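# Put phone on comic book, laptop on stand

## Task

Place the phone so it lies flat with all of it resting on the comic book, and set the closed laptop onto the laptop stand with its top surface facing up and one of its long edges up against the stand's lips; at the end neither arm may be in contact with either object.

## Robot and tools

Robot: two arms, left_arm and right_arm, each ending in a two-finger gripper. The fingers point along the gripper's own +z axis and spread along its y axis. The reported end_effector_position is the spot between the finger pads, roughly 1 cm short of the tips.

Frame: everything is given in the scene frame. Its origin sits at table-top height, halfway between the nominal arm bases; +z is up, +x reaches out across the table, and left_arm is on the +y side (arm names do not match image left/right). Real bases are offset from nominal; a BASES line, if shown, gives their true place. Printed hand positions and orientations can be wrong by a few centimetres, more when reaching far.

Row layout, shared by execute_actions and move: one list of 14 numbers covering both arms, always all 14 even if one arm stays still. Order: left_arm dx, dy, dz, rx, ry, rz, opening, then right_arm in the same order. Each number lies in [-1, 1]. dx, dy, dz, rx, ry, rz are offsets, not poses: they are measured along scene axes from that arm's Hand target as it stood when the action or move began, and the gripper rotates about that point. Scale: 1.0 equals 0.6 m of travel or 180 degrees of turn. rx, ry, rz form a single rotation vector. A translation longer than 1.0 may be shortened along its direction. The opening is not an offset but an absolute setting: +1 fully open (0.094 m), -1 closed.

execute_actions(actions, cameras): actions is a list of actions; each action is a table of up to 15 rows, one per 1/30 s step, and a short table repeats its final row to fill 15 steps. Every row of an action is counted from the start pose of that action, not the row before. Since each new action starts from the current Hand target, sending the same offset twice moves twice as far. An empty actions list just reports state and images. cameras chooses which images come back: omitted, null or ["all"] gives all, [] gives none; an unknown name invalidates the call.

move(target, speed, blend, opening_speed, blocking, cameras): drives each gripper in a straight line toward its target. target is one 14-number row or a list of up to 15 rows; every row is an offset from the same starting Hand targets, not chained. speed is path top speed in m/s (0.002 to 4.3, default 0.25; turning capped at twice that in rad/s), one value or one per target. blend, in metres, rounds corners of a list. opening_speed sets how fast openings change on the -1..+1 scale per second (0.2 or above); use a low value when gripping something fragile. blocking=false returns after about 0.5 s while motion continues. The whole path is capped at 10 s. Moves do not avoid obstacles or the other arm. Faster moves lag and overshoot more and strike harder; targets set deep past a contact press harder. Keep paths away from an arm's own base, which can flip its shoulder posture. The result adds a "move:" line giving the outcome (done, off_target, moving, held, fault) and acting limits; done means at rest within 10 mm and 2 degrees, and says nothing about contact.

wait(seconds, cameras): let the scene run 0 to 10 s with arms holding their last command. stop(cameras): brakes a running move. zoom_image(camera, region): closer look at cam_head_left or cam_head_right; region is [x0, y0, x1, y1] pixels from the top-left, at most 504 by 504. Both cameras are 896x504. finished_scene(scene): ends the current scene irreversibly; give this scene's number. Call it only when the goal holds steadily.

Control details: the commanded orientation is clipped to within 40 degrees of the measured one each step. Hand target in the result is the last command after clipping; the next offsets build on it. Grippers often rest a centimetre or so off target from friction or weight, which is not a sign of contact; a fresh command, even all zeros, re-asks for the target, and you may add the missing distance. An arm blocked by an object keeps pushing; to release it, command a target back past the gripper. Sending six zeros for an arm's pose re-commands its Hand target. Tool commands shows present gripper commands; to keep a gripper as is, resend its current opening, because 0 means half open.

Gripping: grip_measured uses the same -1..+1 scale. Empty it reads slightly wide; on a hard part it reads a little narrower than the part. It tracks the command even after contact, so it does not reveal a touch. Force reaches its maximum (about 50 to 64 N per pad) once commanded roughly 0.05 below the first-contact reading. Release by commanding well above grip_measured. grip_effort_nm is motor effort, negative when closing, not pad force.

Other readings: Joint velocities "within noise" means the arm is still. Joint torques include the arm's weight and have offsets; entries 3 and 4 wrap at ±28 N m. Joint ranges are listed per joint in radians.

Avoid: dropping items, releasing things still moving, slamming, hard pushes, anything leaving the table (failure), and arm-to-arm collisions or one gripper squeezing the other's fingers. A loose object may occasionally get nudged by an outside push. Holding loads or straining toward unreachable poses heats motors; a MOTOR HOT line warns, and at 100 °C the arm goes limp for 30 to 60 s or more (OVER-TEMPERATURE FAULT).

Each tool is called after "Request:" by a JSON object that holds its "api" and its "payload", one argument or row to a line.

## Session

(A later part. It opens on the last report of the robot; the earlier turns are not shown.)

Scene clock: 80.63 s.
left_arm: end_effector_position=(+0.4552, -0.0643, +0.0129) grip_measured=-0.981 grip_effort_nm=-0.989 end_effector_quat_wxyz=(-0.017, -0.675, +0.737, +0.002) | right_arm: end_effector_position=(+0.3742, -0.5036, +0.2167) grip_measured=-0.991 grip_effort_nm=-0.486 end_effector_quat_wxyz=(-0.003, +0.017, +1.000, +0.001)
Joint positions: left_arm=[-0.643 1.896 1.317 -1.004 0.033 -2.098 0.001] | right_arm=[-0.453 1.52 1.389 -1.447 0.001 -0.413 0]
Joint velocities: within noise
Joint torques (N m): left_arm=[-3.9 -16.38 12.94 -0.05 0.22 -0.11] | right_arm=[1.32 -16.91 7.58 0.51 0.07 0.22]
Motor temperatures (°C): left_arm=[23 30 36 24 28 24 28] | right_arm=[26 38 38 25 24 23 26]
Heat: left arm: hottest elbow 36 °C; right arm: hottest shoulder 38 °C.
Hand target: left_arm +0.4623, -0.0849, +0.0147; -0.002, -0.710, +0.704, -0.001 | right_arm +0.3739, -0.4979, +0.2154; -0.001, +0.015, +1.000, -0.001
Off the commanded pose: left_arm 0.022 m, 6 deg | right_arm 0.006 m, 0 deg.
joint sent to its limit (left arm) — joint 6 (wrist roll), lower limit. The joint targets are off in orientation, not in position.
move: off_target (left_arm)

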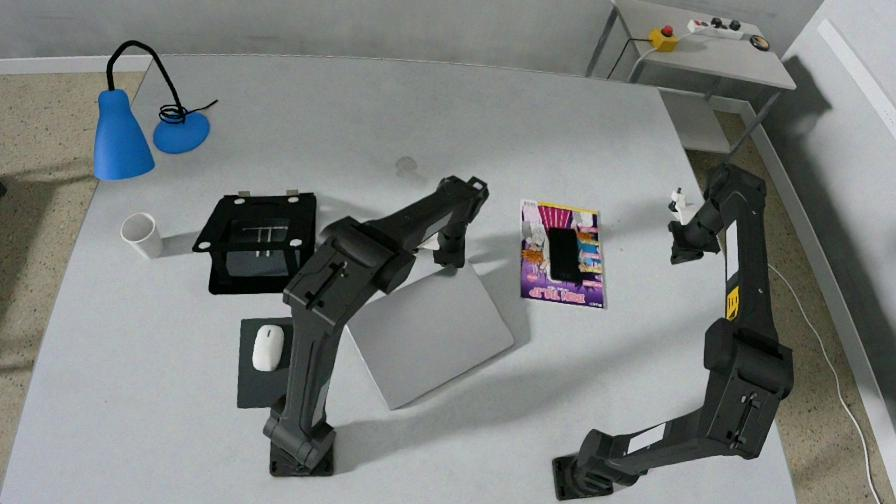

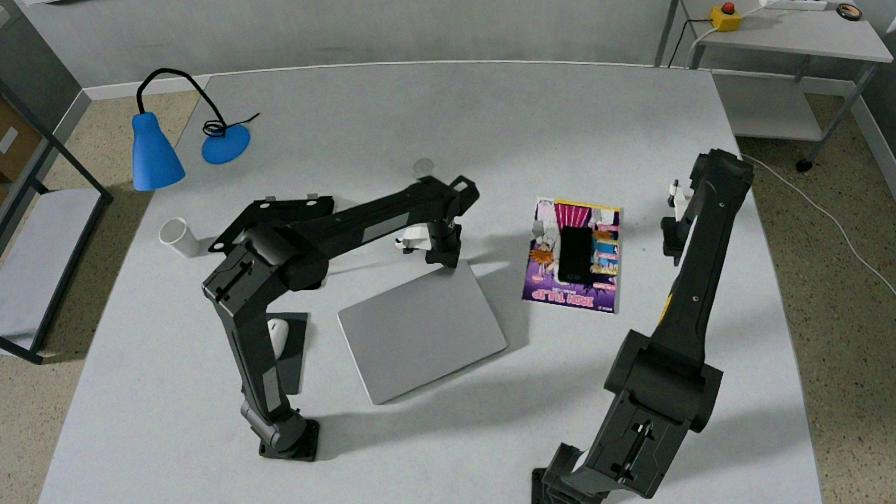

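Request:
{"api": "move", "payload": {
  "target": [
    [-0.06,-0.05,-0.003,0,0,-0.1,-1,0,0,0,0,0,0,-1],
    [-0.15,-0.08,0,0,0,-0.1,-1,0,0,0,0,0,0,-1]
  ],
  "speed": 0.08
}}

Request:
{"api": "zoom_image", "payload": {
  "camera": "cam_head_left",
  "region": [280, 180, 520, 420]
}}

Scene clock: 85.70 s.
left_arm: end_effector_position=(+0.3822, -0.1314, +0.0126) grip_measured=-0.981 grip_effort_nm=-0.994 end_effector_quat_wxyz=(-0.001, -0.594, +0.805, +0.001) | right_arm: end_effector_position=(+0.3742, -0.5036, +0.2167) grip_measured=-0.991 grip_effort_nm=-0.491 end_effector_quat_wxyz=(-0.003, +0.017, +1.000, +0.001)
Joint positions: left_arm=[-0.844 1.868 1.273 -0.977 0.002 -2.086 0.001] | right_arm=[-0.453 1.52 1.389 -1.447 0.001 -0.413 0]
Joint velocities: within noise
Joint torques (N m): left_arm=[-3.66 -19.6 6.74 0.34 -0.01 -0.09] | right_arm=[1.26 -16.91 7.58 0.53 0.07 0.22]
Motor temperatures (°C): left_arm=[23 30 36 24 28 24 28] | right_arm=[26 38 38 25 24 23 26]
Heat: left arm: hottest elbow 36 °C; right arm: hottest shoulder 38 °C.
Hand target: left_arm +0.3722, -0.1331, +0.0147; -0.002, -0.591, +0.806, +0.000 | right_arm +0.3739, -0.4979, +0.2154; -0.001, +0.015, +1.000, -0.001
Off the commanded pose: left_arm 0.010 m, 0 deg | right_arm 0.006 m, 0 deg.
move: done

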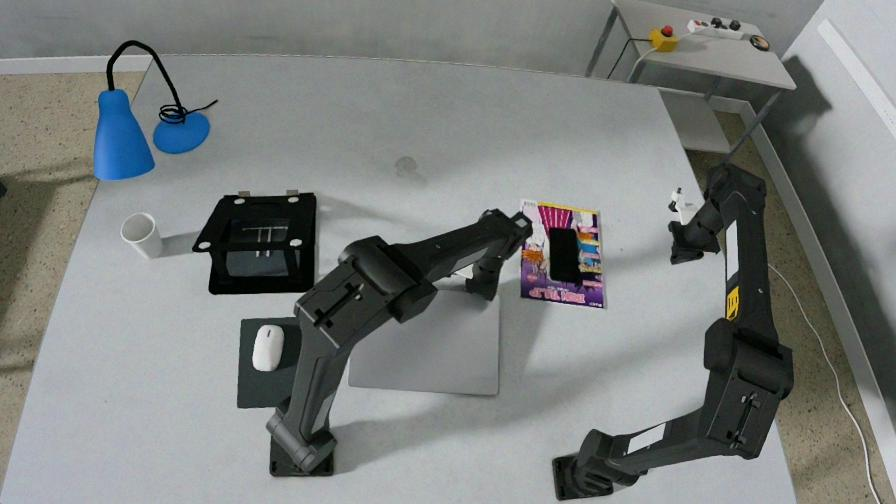

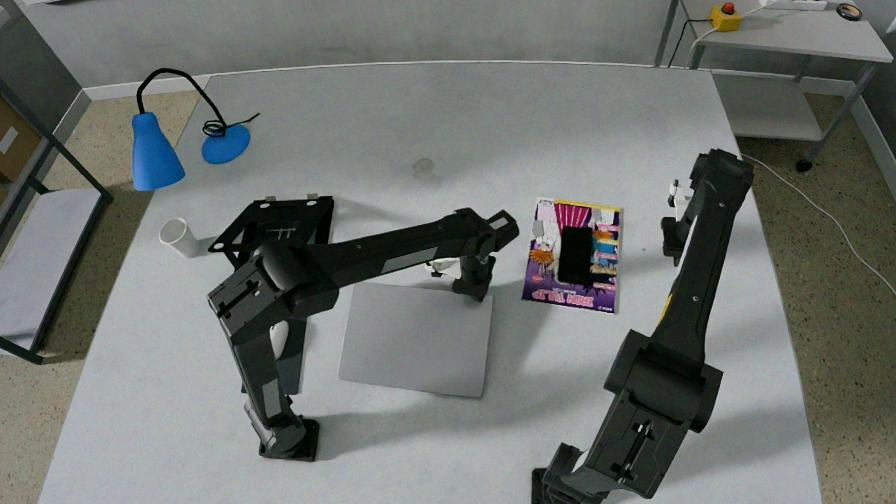

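Scaled by 2.100.

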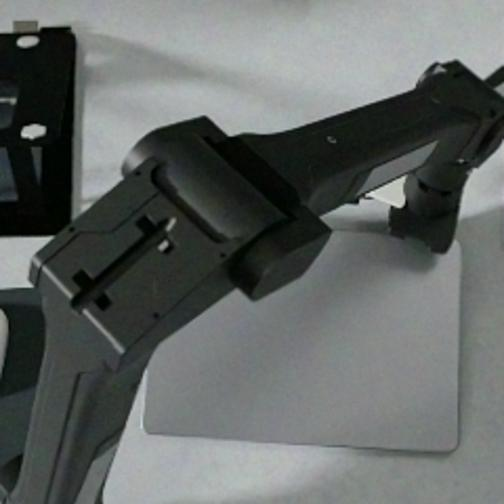

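Request:
{"api": "move", "payload": {
  "target": [
    [0.03,0,0.3,0,0,0,-1,0,0,0,0,0,0,-1],
    [0.13,0.9,0.38,0,0,0.1,-0.1,0,0,0,0,0,0,-1]
  ],
  "speed": 0.3,
  "blend": 0.05
}}

Request:
{"api": "zoom_image", "payload": {
  "camera": "cam_head_left",
  "region": [160, 150, 340, 330]
}}

Request:
{"api": "zoom_image", "payload": {
  "camera": "cam_head_right",
  "region": [180, 150, 360, 330]
}}

Scene clock: 95.90 s.
left_arm: end_effector_position=(+0.4324, +0.3988, +0.2215) grip_measured=-0.103 grip_effort_nm=0.134 end_effector_quat_wxyz=(+0.023, +0.712, -0.702, -0.010) | right_arm: end_effector_position=(+0.3742, -0.5036, +0.2167) grip_measured=-0.991 grip_effort_nm=-0.491 end_effector_quat_wxyz=(-0.003, +0.017, +1.000, +0.001)
Joint positions: left_arm=[0.343 1.504 1.384 -1.501 0 -1.214 0.042] | right_arm=[-0.453 1.52 1.389 -1.447 0.001 -0.413 0]
Joint velocities: within noise
Joint torques (N m): left_arm=[-1.67 -12.92 16.14 -0.23 0.02 0.1] | right_arm=[1.26 -16.97 7.58 0.51 0.07 0.22]
Motor temperatures (°C): left_arm=[23 30 36 24 28 24 28] | right_arm=[26 38 38 25 24 23 26]
Heat: left arm: hottest elbow 36 °C; right arm: hottest shoulder 38 °C.
Hand target: left_arm +0.4502, +0.4069, +0.2428; +0.002, +0.710, -0.704, +0.001 | right_arm +0.3739, -0.4979, +0.2154; -0.001, +0.015, +1.000, -0.001
Off the commanded pose: left_arm 0.029 m, 3 deg | right_arm 0.006 m, 0 deg.
move: off_target (left_arm); target 2's new opening was sent with left_arm's hand 0.029 m and 3 deg from that target

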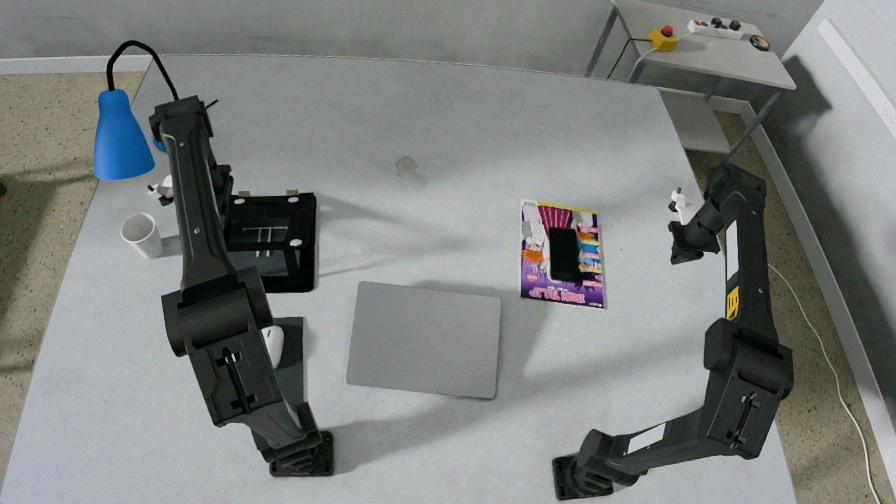

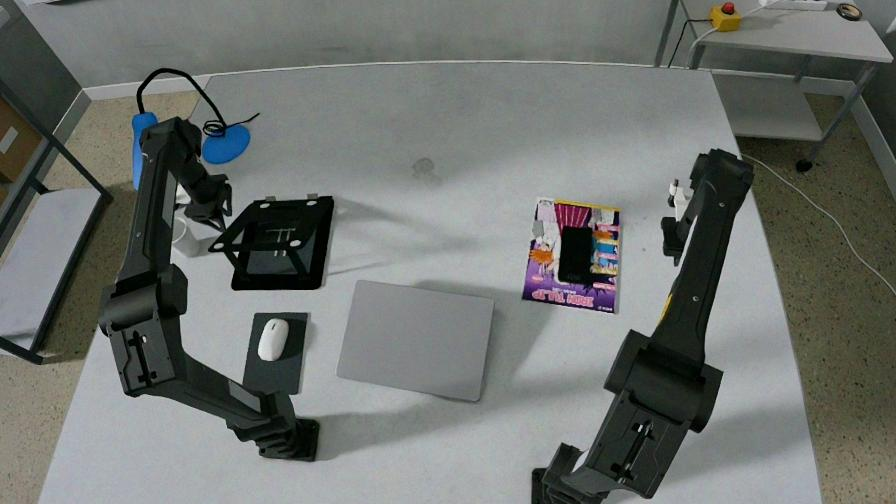

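Scaled by 2.800.

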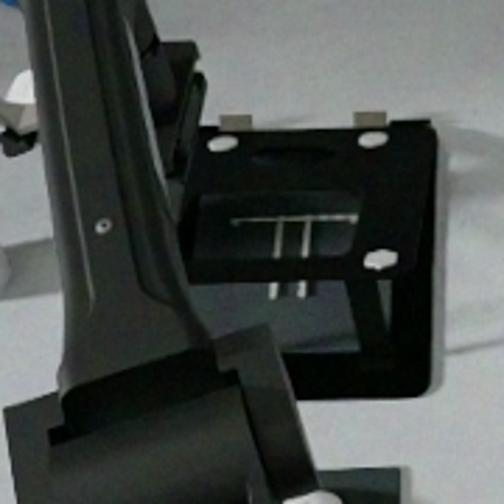

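Scaled by 2.800.

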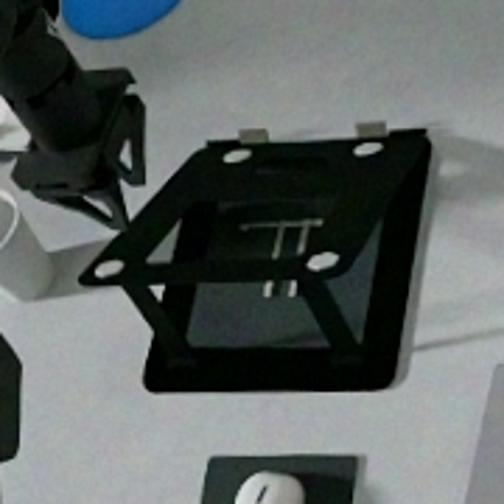

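Request:
{"api": "move", "payload": {
  "target": [0.02,0,-0.11,0,0,0,-0.1,0,0,0,0,0,0,-1]
}}

Request:
{"api": "zoom_image", "payload": {
  "camera": "cam_head_left",
  "region": [160, 150, 340, 330]
}}

Request:
{"api": "zoom_image", "payload": {
  "camera": "cam_head_right",
  "region": [180, 150, 360, 330]
}}

Scene clock: 100.37 s.
left_arm: end_effector_position=(+0.4598, +0.4094, +0.1791) grip_measured=-0.102 grip_effort_nm=0.134 end_effector_quat_wxyz=(+0.004, +0.712, -0.702, -0.001) | right_arm: end_effector_position=(+0.3742, -0.5036, +0.2167) grip_measured=-0.991 grip_effort_nm=-0.486 end_effector_quat_wxyz=(-0.003, +0.017, +1.000, +0.001)
Joint positions: left_arm=[0.343 1.571 1.349 -1.357 0.001 -1.214 0.042] | right_arm=[-0.453 1.52 1.389 -1.447 0.001 -0.413 0]
Joint velocities: within noise
Joint torques (N m): left_arm=[-2.49 -15.03 9.47 0.53 -0.03 -0.01] | right_arm=[1.2 -16.91 7.58 0.5 0.08 0.22]
Motor temperatures (°C): left_arm=[23 30 36 24 28 24 28] | right_arm=[26 38 38 25 24 23 26]
Heat: left arm: hottest elbow 36 °C; right arm: hottest shoulder 38 °C.
Hand target: left_arm +0.4622, +0.4070, +0.1768; +0.002, +0.710, -0.704, +0.001 | right_arm +0.3739, -0.4979, +0.2154; -0.001, +0.015, +1.000, -0.001
Off the commanded pose: left_arm 0.004 m, 0 deg | right_arm 0.006 m, 0 deg.
move: done

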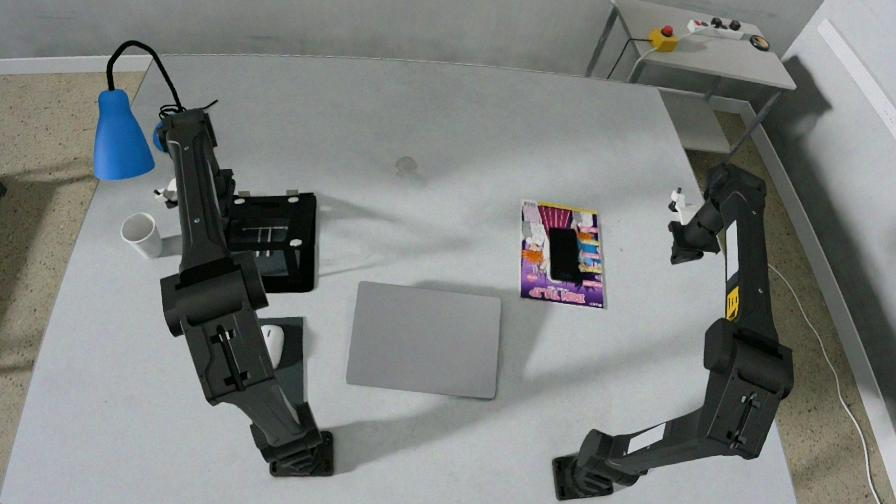

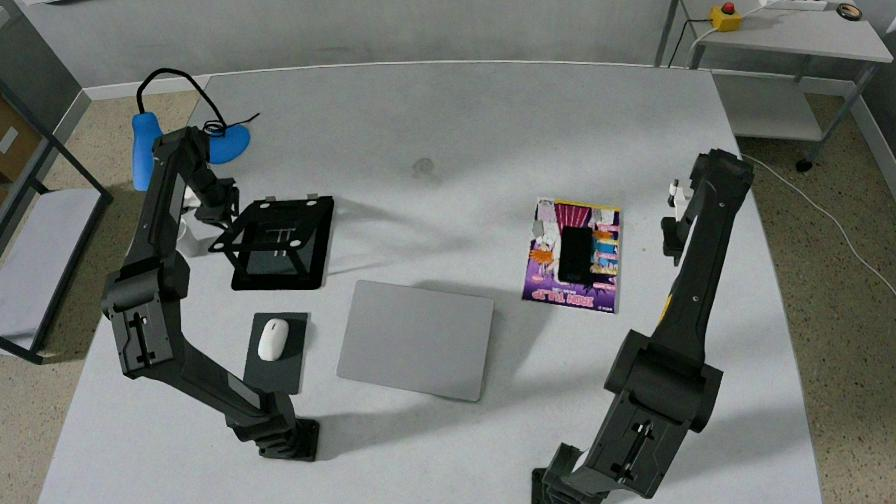

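Scaled by 2.800.

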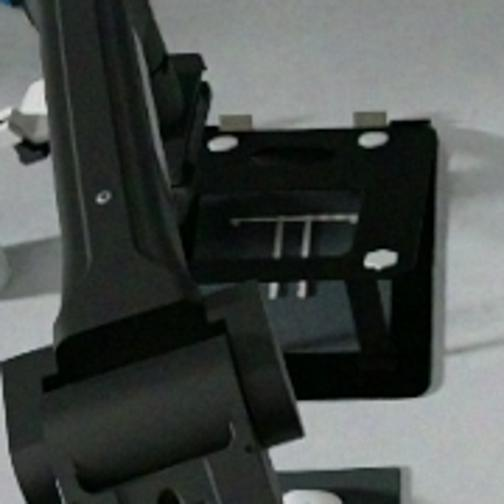

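Scaled by 2.800.

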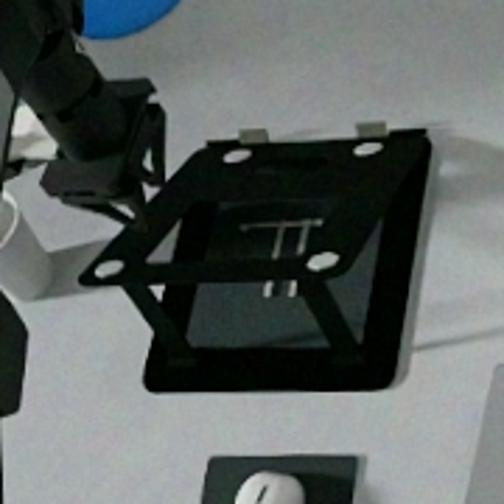

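Request:
{"api": "move", "payload": {
  "target": [
    [-0.037,-0.01,-0.03,0,0,0,-0.1,0,0,0,0,0,0,-1],
    [-0.037,-0.01,-0.115,0,0,0,-0.1,0,0,0,0,0,0,-1]
  ],
  "speed": 0.1
}}

Request:
{"api": "zoom_image", "payload": {
  "camera": "cam_head_left",
  "region": [160, 150, 340, 330]
}}

Request:
{"api": "zoom_image", "payload": {
  "camera": "cam_head_right",
  "region": [180, 150, 360, 330]
}}

Scene clock: 105.20 s.
left_arm: end_effector_position=(+0.4489, +0.4041, +0.1222) grip_measured=-0.102 grip_effort_nm=0.129 end_effector_quat_wxyz=(-0.016, +0.712, -0.702, +0.010) | right_arm: end_effector_position=(+0.3742, -0.5036, +0.2167) grip_measured=-0.991 grip_effort_nm=-0.486 end_effector_quat_wxyz=(-0.003, +0.017, +1.000, +0.001)
Joint positions: left_arm=[0.343 1.557 1.176 -1.152 0.006 -1.214 0.042] | right_arm=[-0.453 1.52 1.389 -1.447 0.001 -0.413 0]
Joint velocities: within noise
Joint torques (N m): left_arm=[-2.78 -12.63 7.46 0.35 -0.16 0.09] | right_arm=[1.32 -16.85 7.57 0.5 0.07 0.22]
Motor temperatures (°C): left_arm=[23 30 35 24 27 24 28] | right_arm=[26 38 38 25 24 23 26]
Heat: left arm: hottest elbow 35 °C; right arm: hottest shoulder 38 °C.
Hand target: left_arm +0.4399, +0.4009, +0.1076; +0.002, +0.710, -0.704, +0.001 | right_arm +0.3739, -0.4979, +0.2154; -0.001, +0.015, +1.000, -0.001
Off the commanded pose: left_arm 0.017 m, 2 deg | right_arm 0.006 m, 0 deg.
move: off_target (left_arm)

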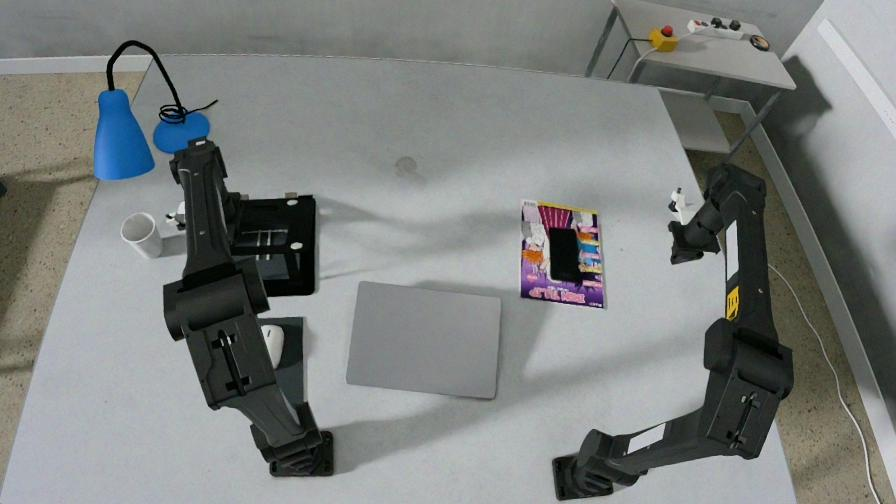

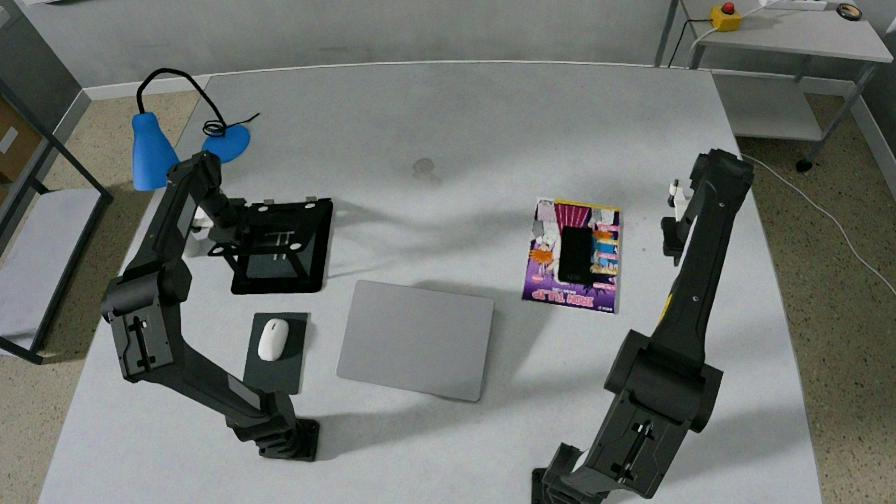

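Scaled by 2.800.

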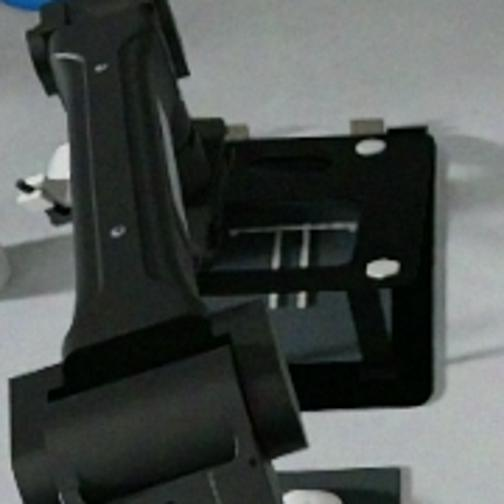

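Scaled by 2.800.

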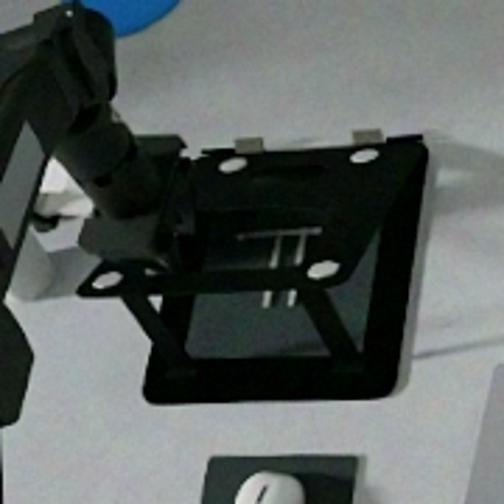

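Request:
{"api": "move", "payload": {
  "target": [
    [0,0,0.05,0,0,0,0.1,0,0,0,0,0,0,-1],
    [-0.055,0,0.05,0,0,0,0.1,0,0,0,0,0,0,-1],
    [-0.055,0,-0.015,0,0,0,0.1,0,0,0,0,0,0,-1]
  ],
  "speed": 0.1
}}

Request:
{"api": "zoom_image", "payload": {
  "camera": "cam_head_right",
  "region": [180, 150, 360, 330]
}}

Scene clock: 110.40 s.
left_arm: end_effector_position=(+0.4211, +0.3975, +0.1156) grip_measured=+0.098 grip_effort_nm=0.149 end_effector_quat_wxyz=(-0.020, +0.708, -0.706, +0.012) | right_arm: end_effector_position=(+0.3742, -0.5036, +0.2167) grip_measured=-0.991 grip_effort_nm=-0.491 end_effector_quat_wxyz=(-0.003, +0.017, +1.000, +0.001)
Joint positions: left_arm=[0.352 1.489 1.079 -1.115 0.007 -1.194 0.052] | right_arm=[-0.453 1.52 1.389 -1.447 0.001 -0.413 0]
Joint velocities: within noise
Joint torques (N m): left_arm=[0.09 -11.75 7.04 0.08 -0.19 0.13] | right_arm=[1.32 -16.91 7.6 0.51 0.08 0.22]
Motor temperatures (°C): left_arm=[23 29 35 24 27 24 28] | right_arm=[26 38 39 25 24 23 26]
Heat: left arm: hottest elbow 35 °C; right arm: hottest elbow 39 °C.
Hand target: left_arm +0.4069, +0.4010, +0.0987; +0.002, +0.710, -0.704, +0.001 | right_arm +0.3739, -0.4979, +0.2154; -0.001, +0.015, +1.000, -0.001
Off the commanded pose: left_arm 0.022 m, 3 deg | right_arm 0.006 m, 0 deg.
move: off_target (left_arm)

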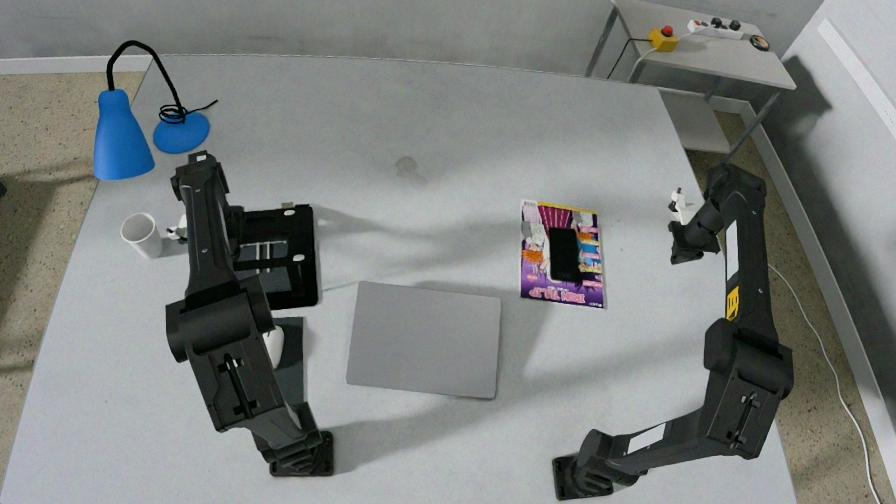

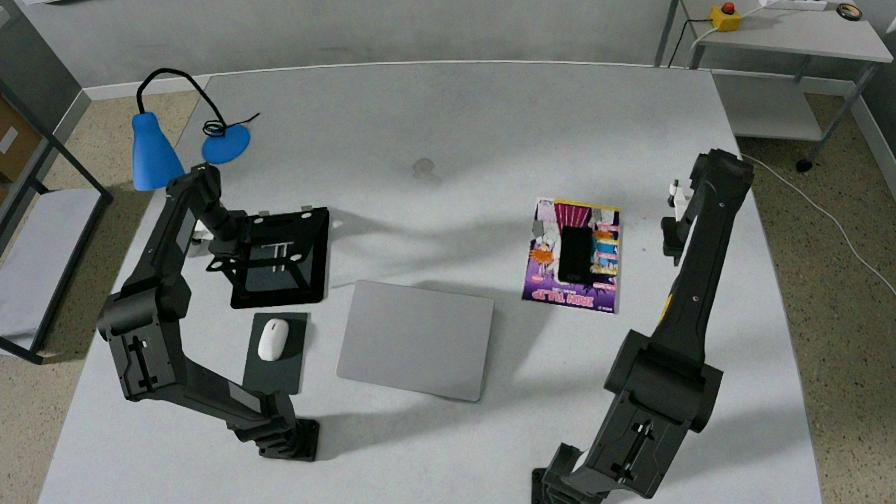

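Scaled by 2.800.

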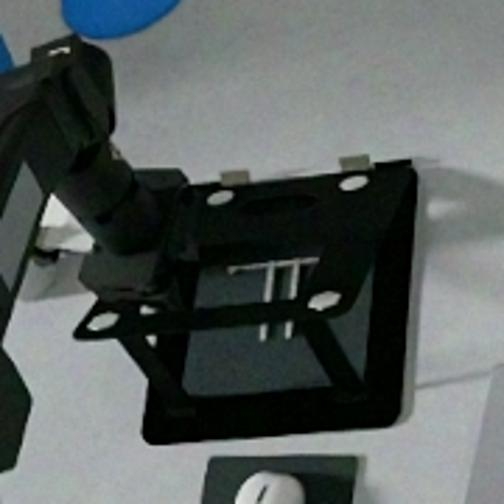

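Request:
{"api": "move", "payload": {
  "target": [
    [0,0,0.12,0,0,0,0.5,0,0,0,0,0,0,-1],
    [-0.02,0,0.12,0,0,0,0.5,0,0,0,0,0,0,-1]
  ],
  "speed": 0.1
}}

Request:
{"api": "zoom_image", "payload": {
  "camera": "cam_head_right",
  "region": [180, 150, 360, 330]
}}

Scene clock: 114.87 s.
left_arm: end_effector_position=(+0.3843, +0.3905, +0.1484) grip_measured=+0.498 grip_effort_nm=0.125 end_effector_quat_wxyz=(+0.026, +0.709, -0.704, -0.008) | right_arm: end_effector_position=(+0.3742, -0.5036, +0.2167) grip_measured=-0.991 grip_effort_nm=-0.486 end_effector_quat_wxyz=(-0.003, +0.017, +1.000, +0.001)
Joint positions: left_arm=[0.37 1.427 1.104 -1.303 0.005 -1.179 0.07] | right_arm=[-0.453 1.52 1.389 -1.447 0.001 -0.413 0]
Joint velocities: within noise
Joint torques (N m): left_arm=[-0.44 -13.39 13.63 -0.14 -0.2 0.09] | right_arm=[1.26 -16.85 7.58 0.54 0.09 0.22]
Motor temperatures (°C): left_arm=[23 29 35 24 27 24 27] | right_arm=[26 38 39 25 24 23 26]
Heat: left arm: hottest elbow 35 °C; right arm: hottest elbow 39 °C.
Hand target: left_arm +0.3949, +0.4010, +0.1708; +0.002, +0.710, -0.704, +0.001 | right_arm +0.3739, -0.4979, +0.2154; -0.001, +0.015, +1.000, -0.001
Off the commanded pose: left_arm 0.027 m, 3 deg | right_arm 0.006 m, 0 deg.
move: off_target (left_arm)

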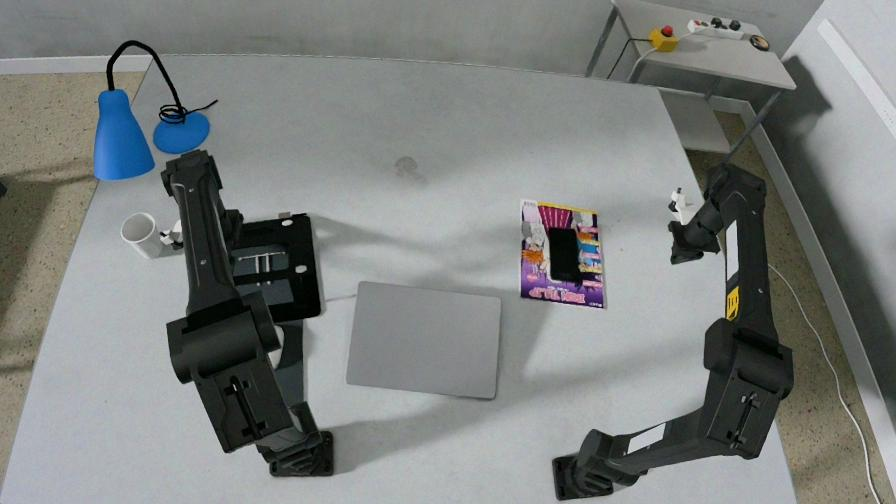

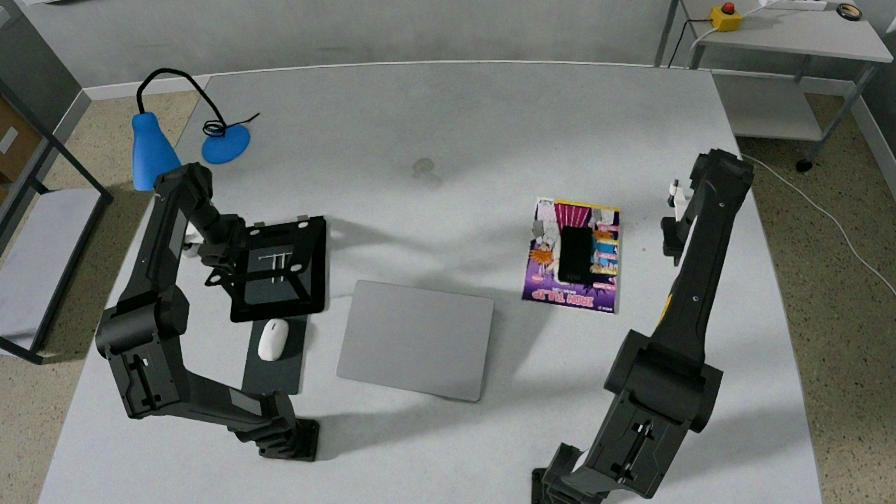

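Scaled by 2.800.

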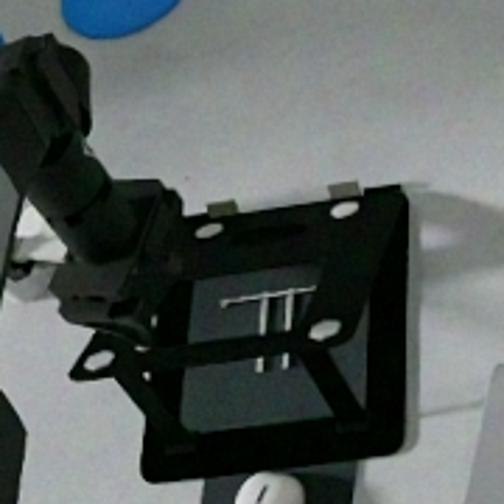

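Request:
{"api": "move", "payload": {
  "target": [0,0,0.1,0,0,0,0.5,0,0,0,0,0,0,-1],
  "speed": 0.1
}}

Request:
{"api": "zoom_image", "payload": {
  "camera": "cam_head_right",
  "region": [180, 150, 360, 330]
}}

Scene clock: 118.90 s.
left_arm: end_effector_position=(+0.3801, +0.3887, +0.2008) grip_measured=+0.498 grip_effort_nm=0.125 end_effector_quat_wxyz=(+0.035, +0.709, -0.704, -0.012) | right_arm: end_effector_position=(+0.3742, -0.5036, +0.2167) grip_measured=-0.991 grip_effort_nm=-0.491 end_effector_quat_wxyz=(-0.003, +0.017, +1.000, +0.001)
Joint positions: left_arm=[0.37 1.392 1.21 -1.462 0.005 -1.178 0.07] | right_arm=[-0.453 1.52 1.389 -1.447 0.001 -0.413 0]
Joint velocities: within noise
Joint torques (N m): left_arm=[-0.62 -12.98 15.97 -0.2 -0.21 0.14] | right_arm=[1.26 -16.85 7.57 0.53 0.07 0.23]
Motor temperatures (°C): left_arm=[23 29 36 24 27 24 27] | right_arm=[26 38 39 25 24 23 26]
Heat: left arm: hottest elbow 36 °C; right arm: hottest elbow 39 °C.
Hand target: left_arm +0.3949, +0.4010, +0.2306; +0.002, +0.710, -0.704, +0.001 | right_arm +0.3739, -0.4979, +0.2154; -0.001, +0.015, +1.000, -0.001
Off the commanded pose: left_arm 0.036 m, 4 deg | right_arm 0.006 m, 0 deg.
move: off_target (left_arm)

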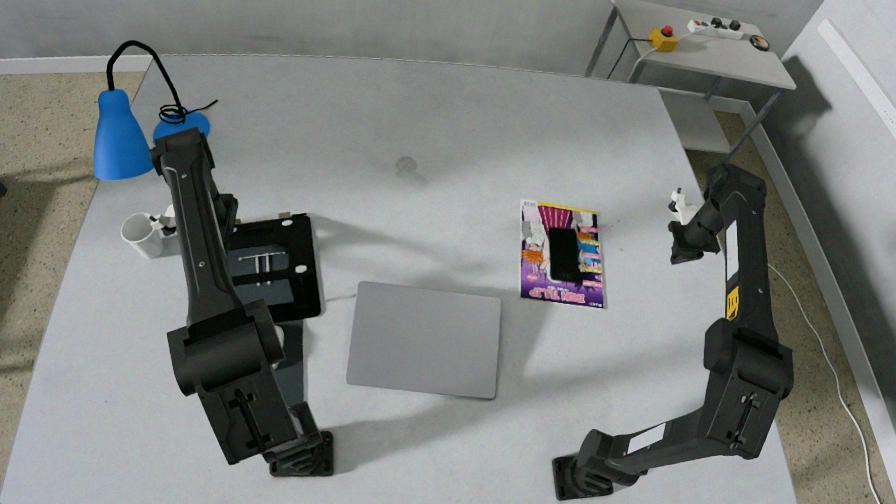

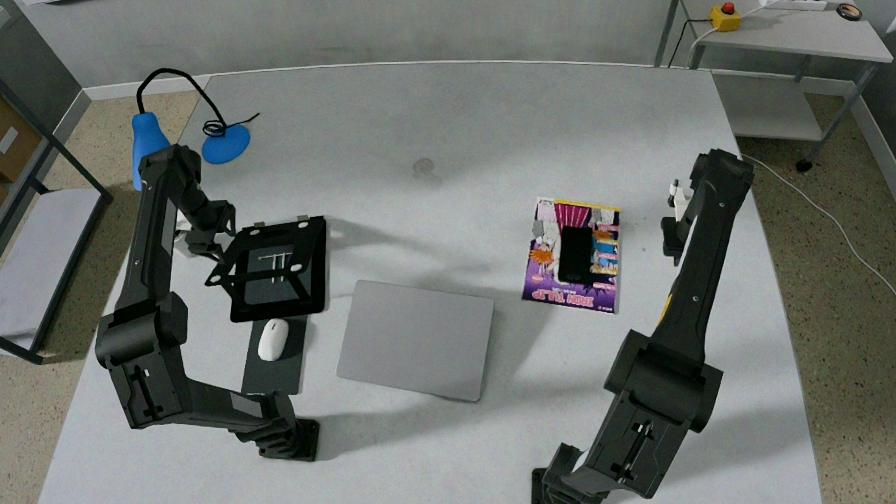

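Scaled by 2.800.

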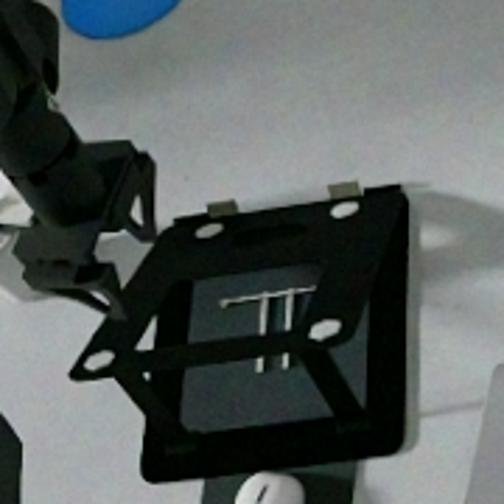

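Request:
{"api": "move", "payload": {
  "target": [
    [-0.05,0,-0.05,0,0,0.02,0.5,0,0,0,0,0,0,-1],
    [-0.05,0,-0.225,0,0,0.02,0.5,0,0,0,0,0,0,-1]
  ],
  "speed": 0.1
}}

Request:
{"api": "zoom_image", "payload": {
  "camera": "cam_head_right",
  "region": [180, 150, 360, 330]
}}

Scene clock: 123.33 s.
left_arm: end_effector_position=(+0.3860, +0.4048, +0.1392) grip_measured=+0.498 grip_effort_nm=0.134 end_effector_quat_wxyz=(-0.050, +0.724, -0.688, +0.023) | right_arm: end_effector_position=(+0.3742, -0.5036, +0.2167) grip_measured=-0.991 grip_effort_nm=-0.486 end_effector_quat_wxyz=(-0.003, +0.017, +1.000, +0.001)
Joint positions: left_arm=[0.402 1.349 0.998 -1.11 0.005 -1.191 0.07] | right_arm=[-0.453 1.52 1.389 -1.447 0.001 -0.413 0]
Joint velocities: within noise
Joint torques (N m): left_arm=[-0.85 -6.65 4.57 0.51 -0.13 -0.05] | right_arm=[1.26 -16.97 7.57 0.51 0.08 0.22]
Motor temperatures (°C): left_arm=[23 29 36 24 27 24 27] | right_arm=[26 38 39 25 24 23 26]
Heat: left arm: hottest elbow 36 °C; right arm: hottest elbow 39 °C.
Hand target: left_arm +0.3650, +0.4010, +0.0957; +0.002, +0.732, -0.681, +0.001 | right_arm +0.3739, -0.4979, +0.2154; -0.001, +0.015, +1.000, -0.001
Off the commanded pose: left_arm 0.049 m, 7 deg | right_arm 0.006 m, 0 deg.
move: off_target (left_arm)

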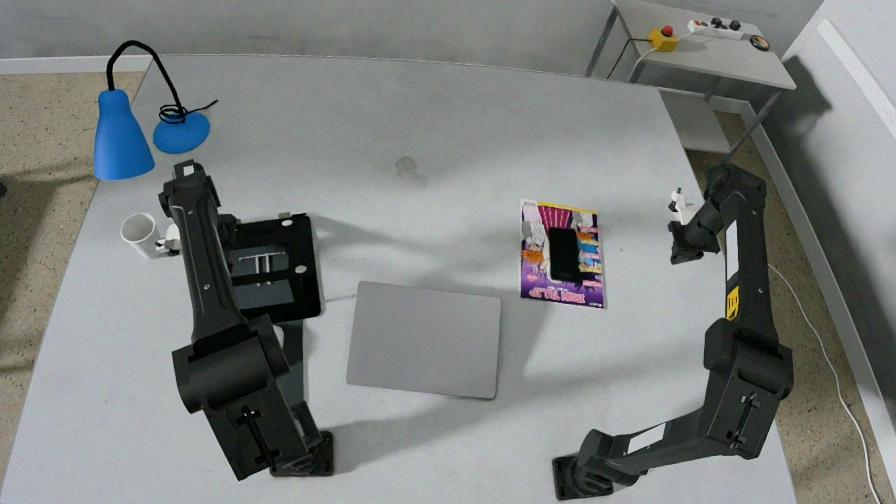

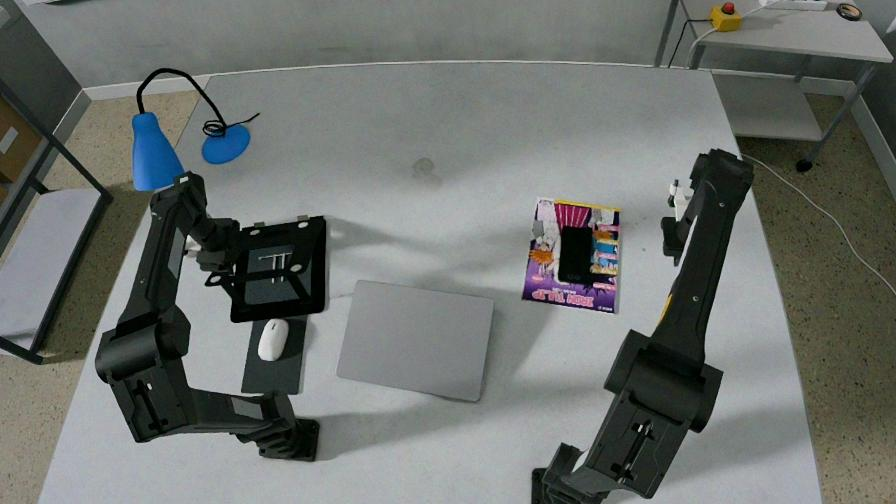

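Scaled by 2.800.

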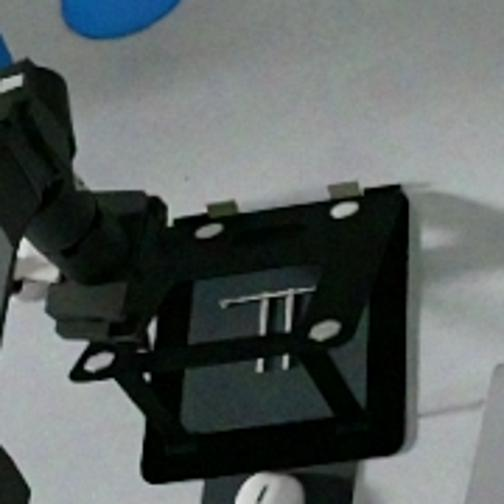

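Request:
{"api": "move", "payload": {
  "target": [
    [0.02,0,0.15,0,0,-0.02,0.3,0,0,0,0,0,0,-1],
    [-0.02,-0.13,0.15,0,0,-0.02,0.3,0,0,0,0,0,0,-1]
  ],
  "speed": 0.12
}}

Request:
{"api": "zoom_image", "payload": {
  "camera": "cam_head_right",
  "region": [180, 150, 360, 330]
}}

Request:
{"api": "zoom_image", "payload": {
  "camera": "cam_head_left",
  "region": [180, 150, 360, 330]
}}

Scene clock: 128.40 s.
left_arm: end_effector_position=(+0.3579, +0.3286, +0.1834) grip_measured=+0.302 grip_effort_nm=-0.071 end_effector_quat_wxyz=(+0.002, +0.711, -0.703, +0.002) | right_arm: end_effector_position=(+0.3742, -0.5036, +0.2167) grip_measured=-0.991 grip_effort_nm=-0.486 end_effector_quat_wxyz=(-0.003, +0.017, +1.000, +0.001)
Joint positions: left_arm=[0.232 1.247 1.031 -1.357 0.005 -1.322 0.061] | right_arm=[-0.453 1.52 1.389 -1.447 0.001 -0.413 0]
Joint velocities: within noise
Joint torques (N m): left_arm=[-2.49 -10.75 9.11 -0.02 -0.11 -0.12] | right_arm=[1.32 -16.91 7.6 0.53 0.08 0.23]
Motor temperatures (°C): left_arm=[23 29 36 24 27 23 27] | right_arm=[26 38 39 25 24 23 26]
Heat: left arm: hottest elbow 36 °C; right arm: hottest elbow 39 °C.
Hand target: left_arm +0.3529, +0.3230, +0.1856; +0.002, +0.710, -0.704, +0.001 | right_arm +0.3739, -0.4979, +0.2154; -0.001, +0.015, +1.000, -0.001
Off the commanded pose: left_arm 0.008 m, 0 deg | right_arm 0.006 m, 0 deg.
move: done

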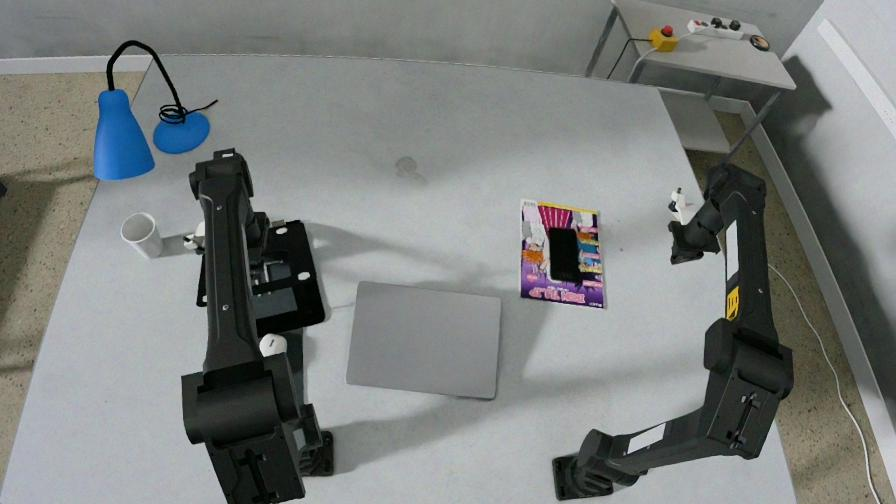

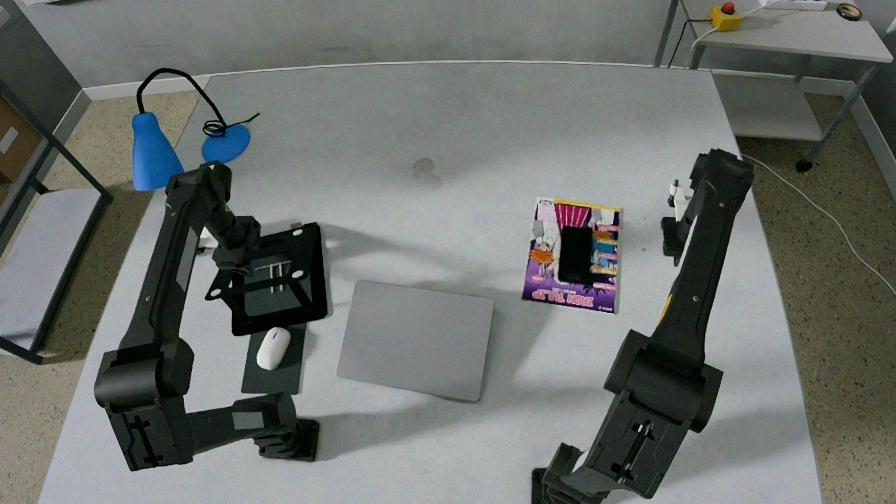

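Scaled by 2.800.

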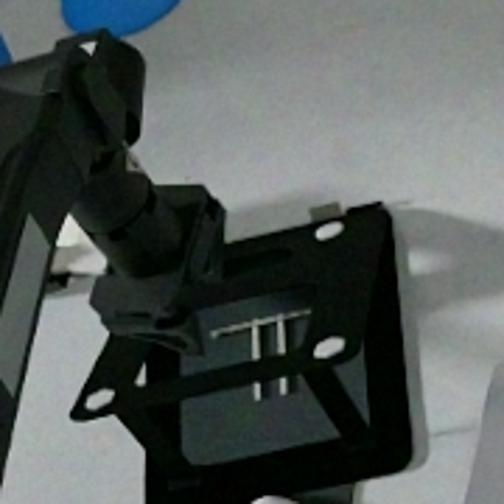

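Scaled by 2.800.

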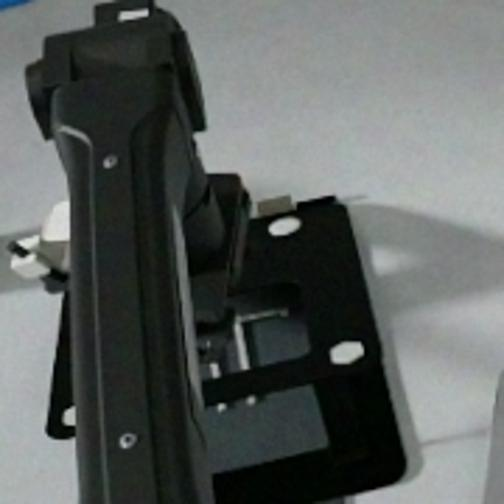

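Request:
{"api": "move", "payload": {
  "target": [
    [0,0,0,0,0,0.075,0.3,0,0,0,0,0,0,-1],
    [-0.005,0,-0.14,0,0,0.075,0.3,0,0,0,0,0,0,-1]
  ],
  "speed": 0.1
}}

Request:
{"api": "zoom_image", "payload": {
  "camera": "cam_head_right",
  "region": [180, 150, 360, 330]
}}

Scene clock: 135.33 s.
left_arm: end_effector_position=(+0.3595, +0.3290, +0.1133) grip_measured=+0.301 grip_effort_nm=-0.037 end_effector_quat_wxyz=(-0.014, +0.789, -0.614, +0.014) | right_arm: end_effector_position=(+0.3742, -0.5036, +0.2167) grip_measured=-0.991 grip_effort_nm=-0.486 end_effector_quat_wxyz=(-0.003, +0.017, +1.000, +0.001)
Joint positions: left_arm=[0.232 1.287 0.872 -1.117 0.005 -1.558 0.061] | right_arm=[-0.453 1.52 1.389 -1.447 0.001 -0.413 0]
Joint velocities: within noise
Joint torques (N m): left_arm=[-2.43 -9.29 7.38 0.13 -0.14 -0.11] | right_arm=[1.32 -16.91 7.58 0.54 0.07 0.22]
Motor temperatures (°C): left_arm=[23 29 35 24 27 23 27] | right_arm=[26 38 39 25 24 23 26]
Heat: left arm: hottest elbow 35 °C; right arm: hottest elbow 39 °C.
Hand target: left_arm +0.3500, +0.3230, +0.1017; +0.002, +0.788, -0.615, +0.001 | right_arm +0.3739, -0.4979, +0.2154; -0.001, +0.015, +1.000, -0.001
Off the commanded pose: left_arm 0.016 m, 2 deg | right_arm 0.006 m, 0 deg.
move: off_target (left_arm)

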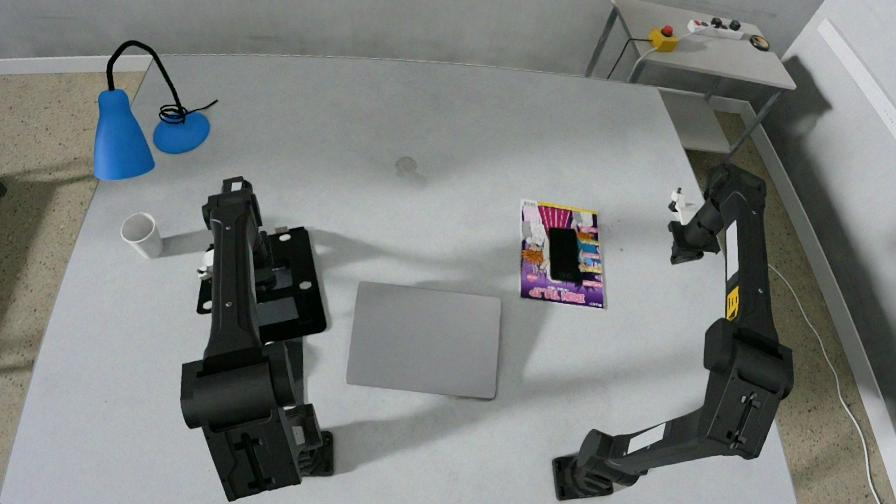

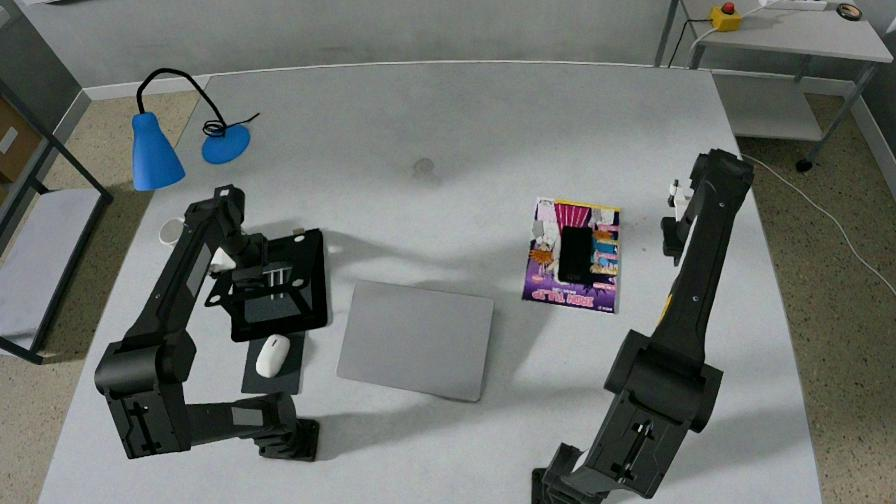

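Scaled by 2.800.

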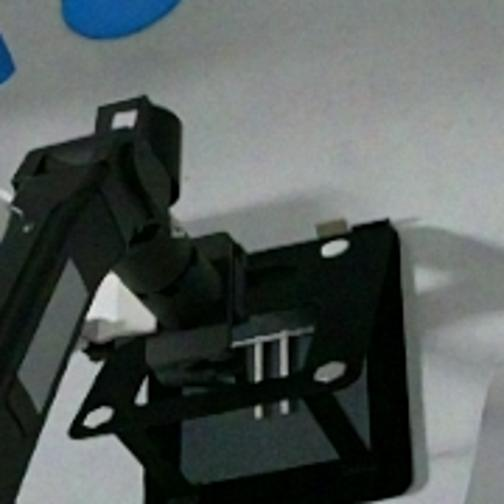

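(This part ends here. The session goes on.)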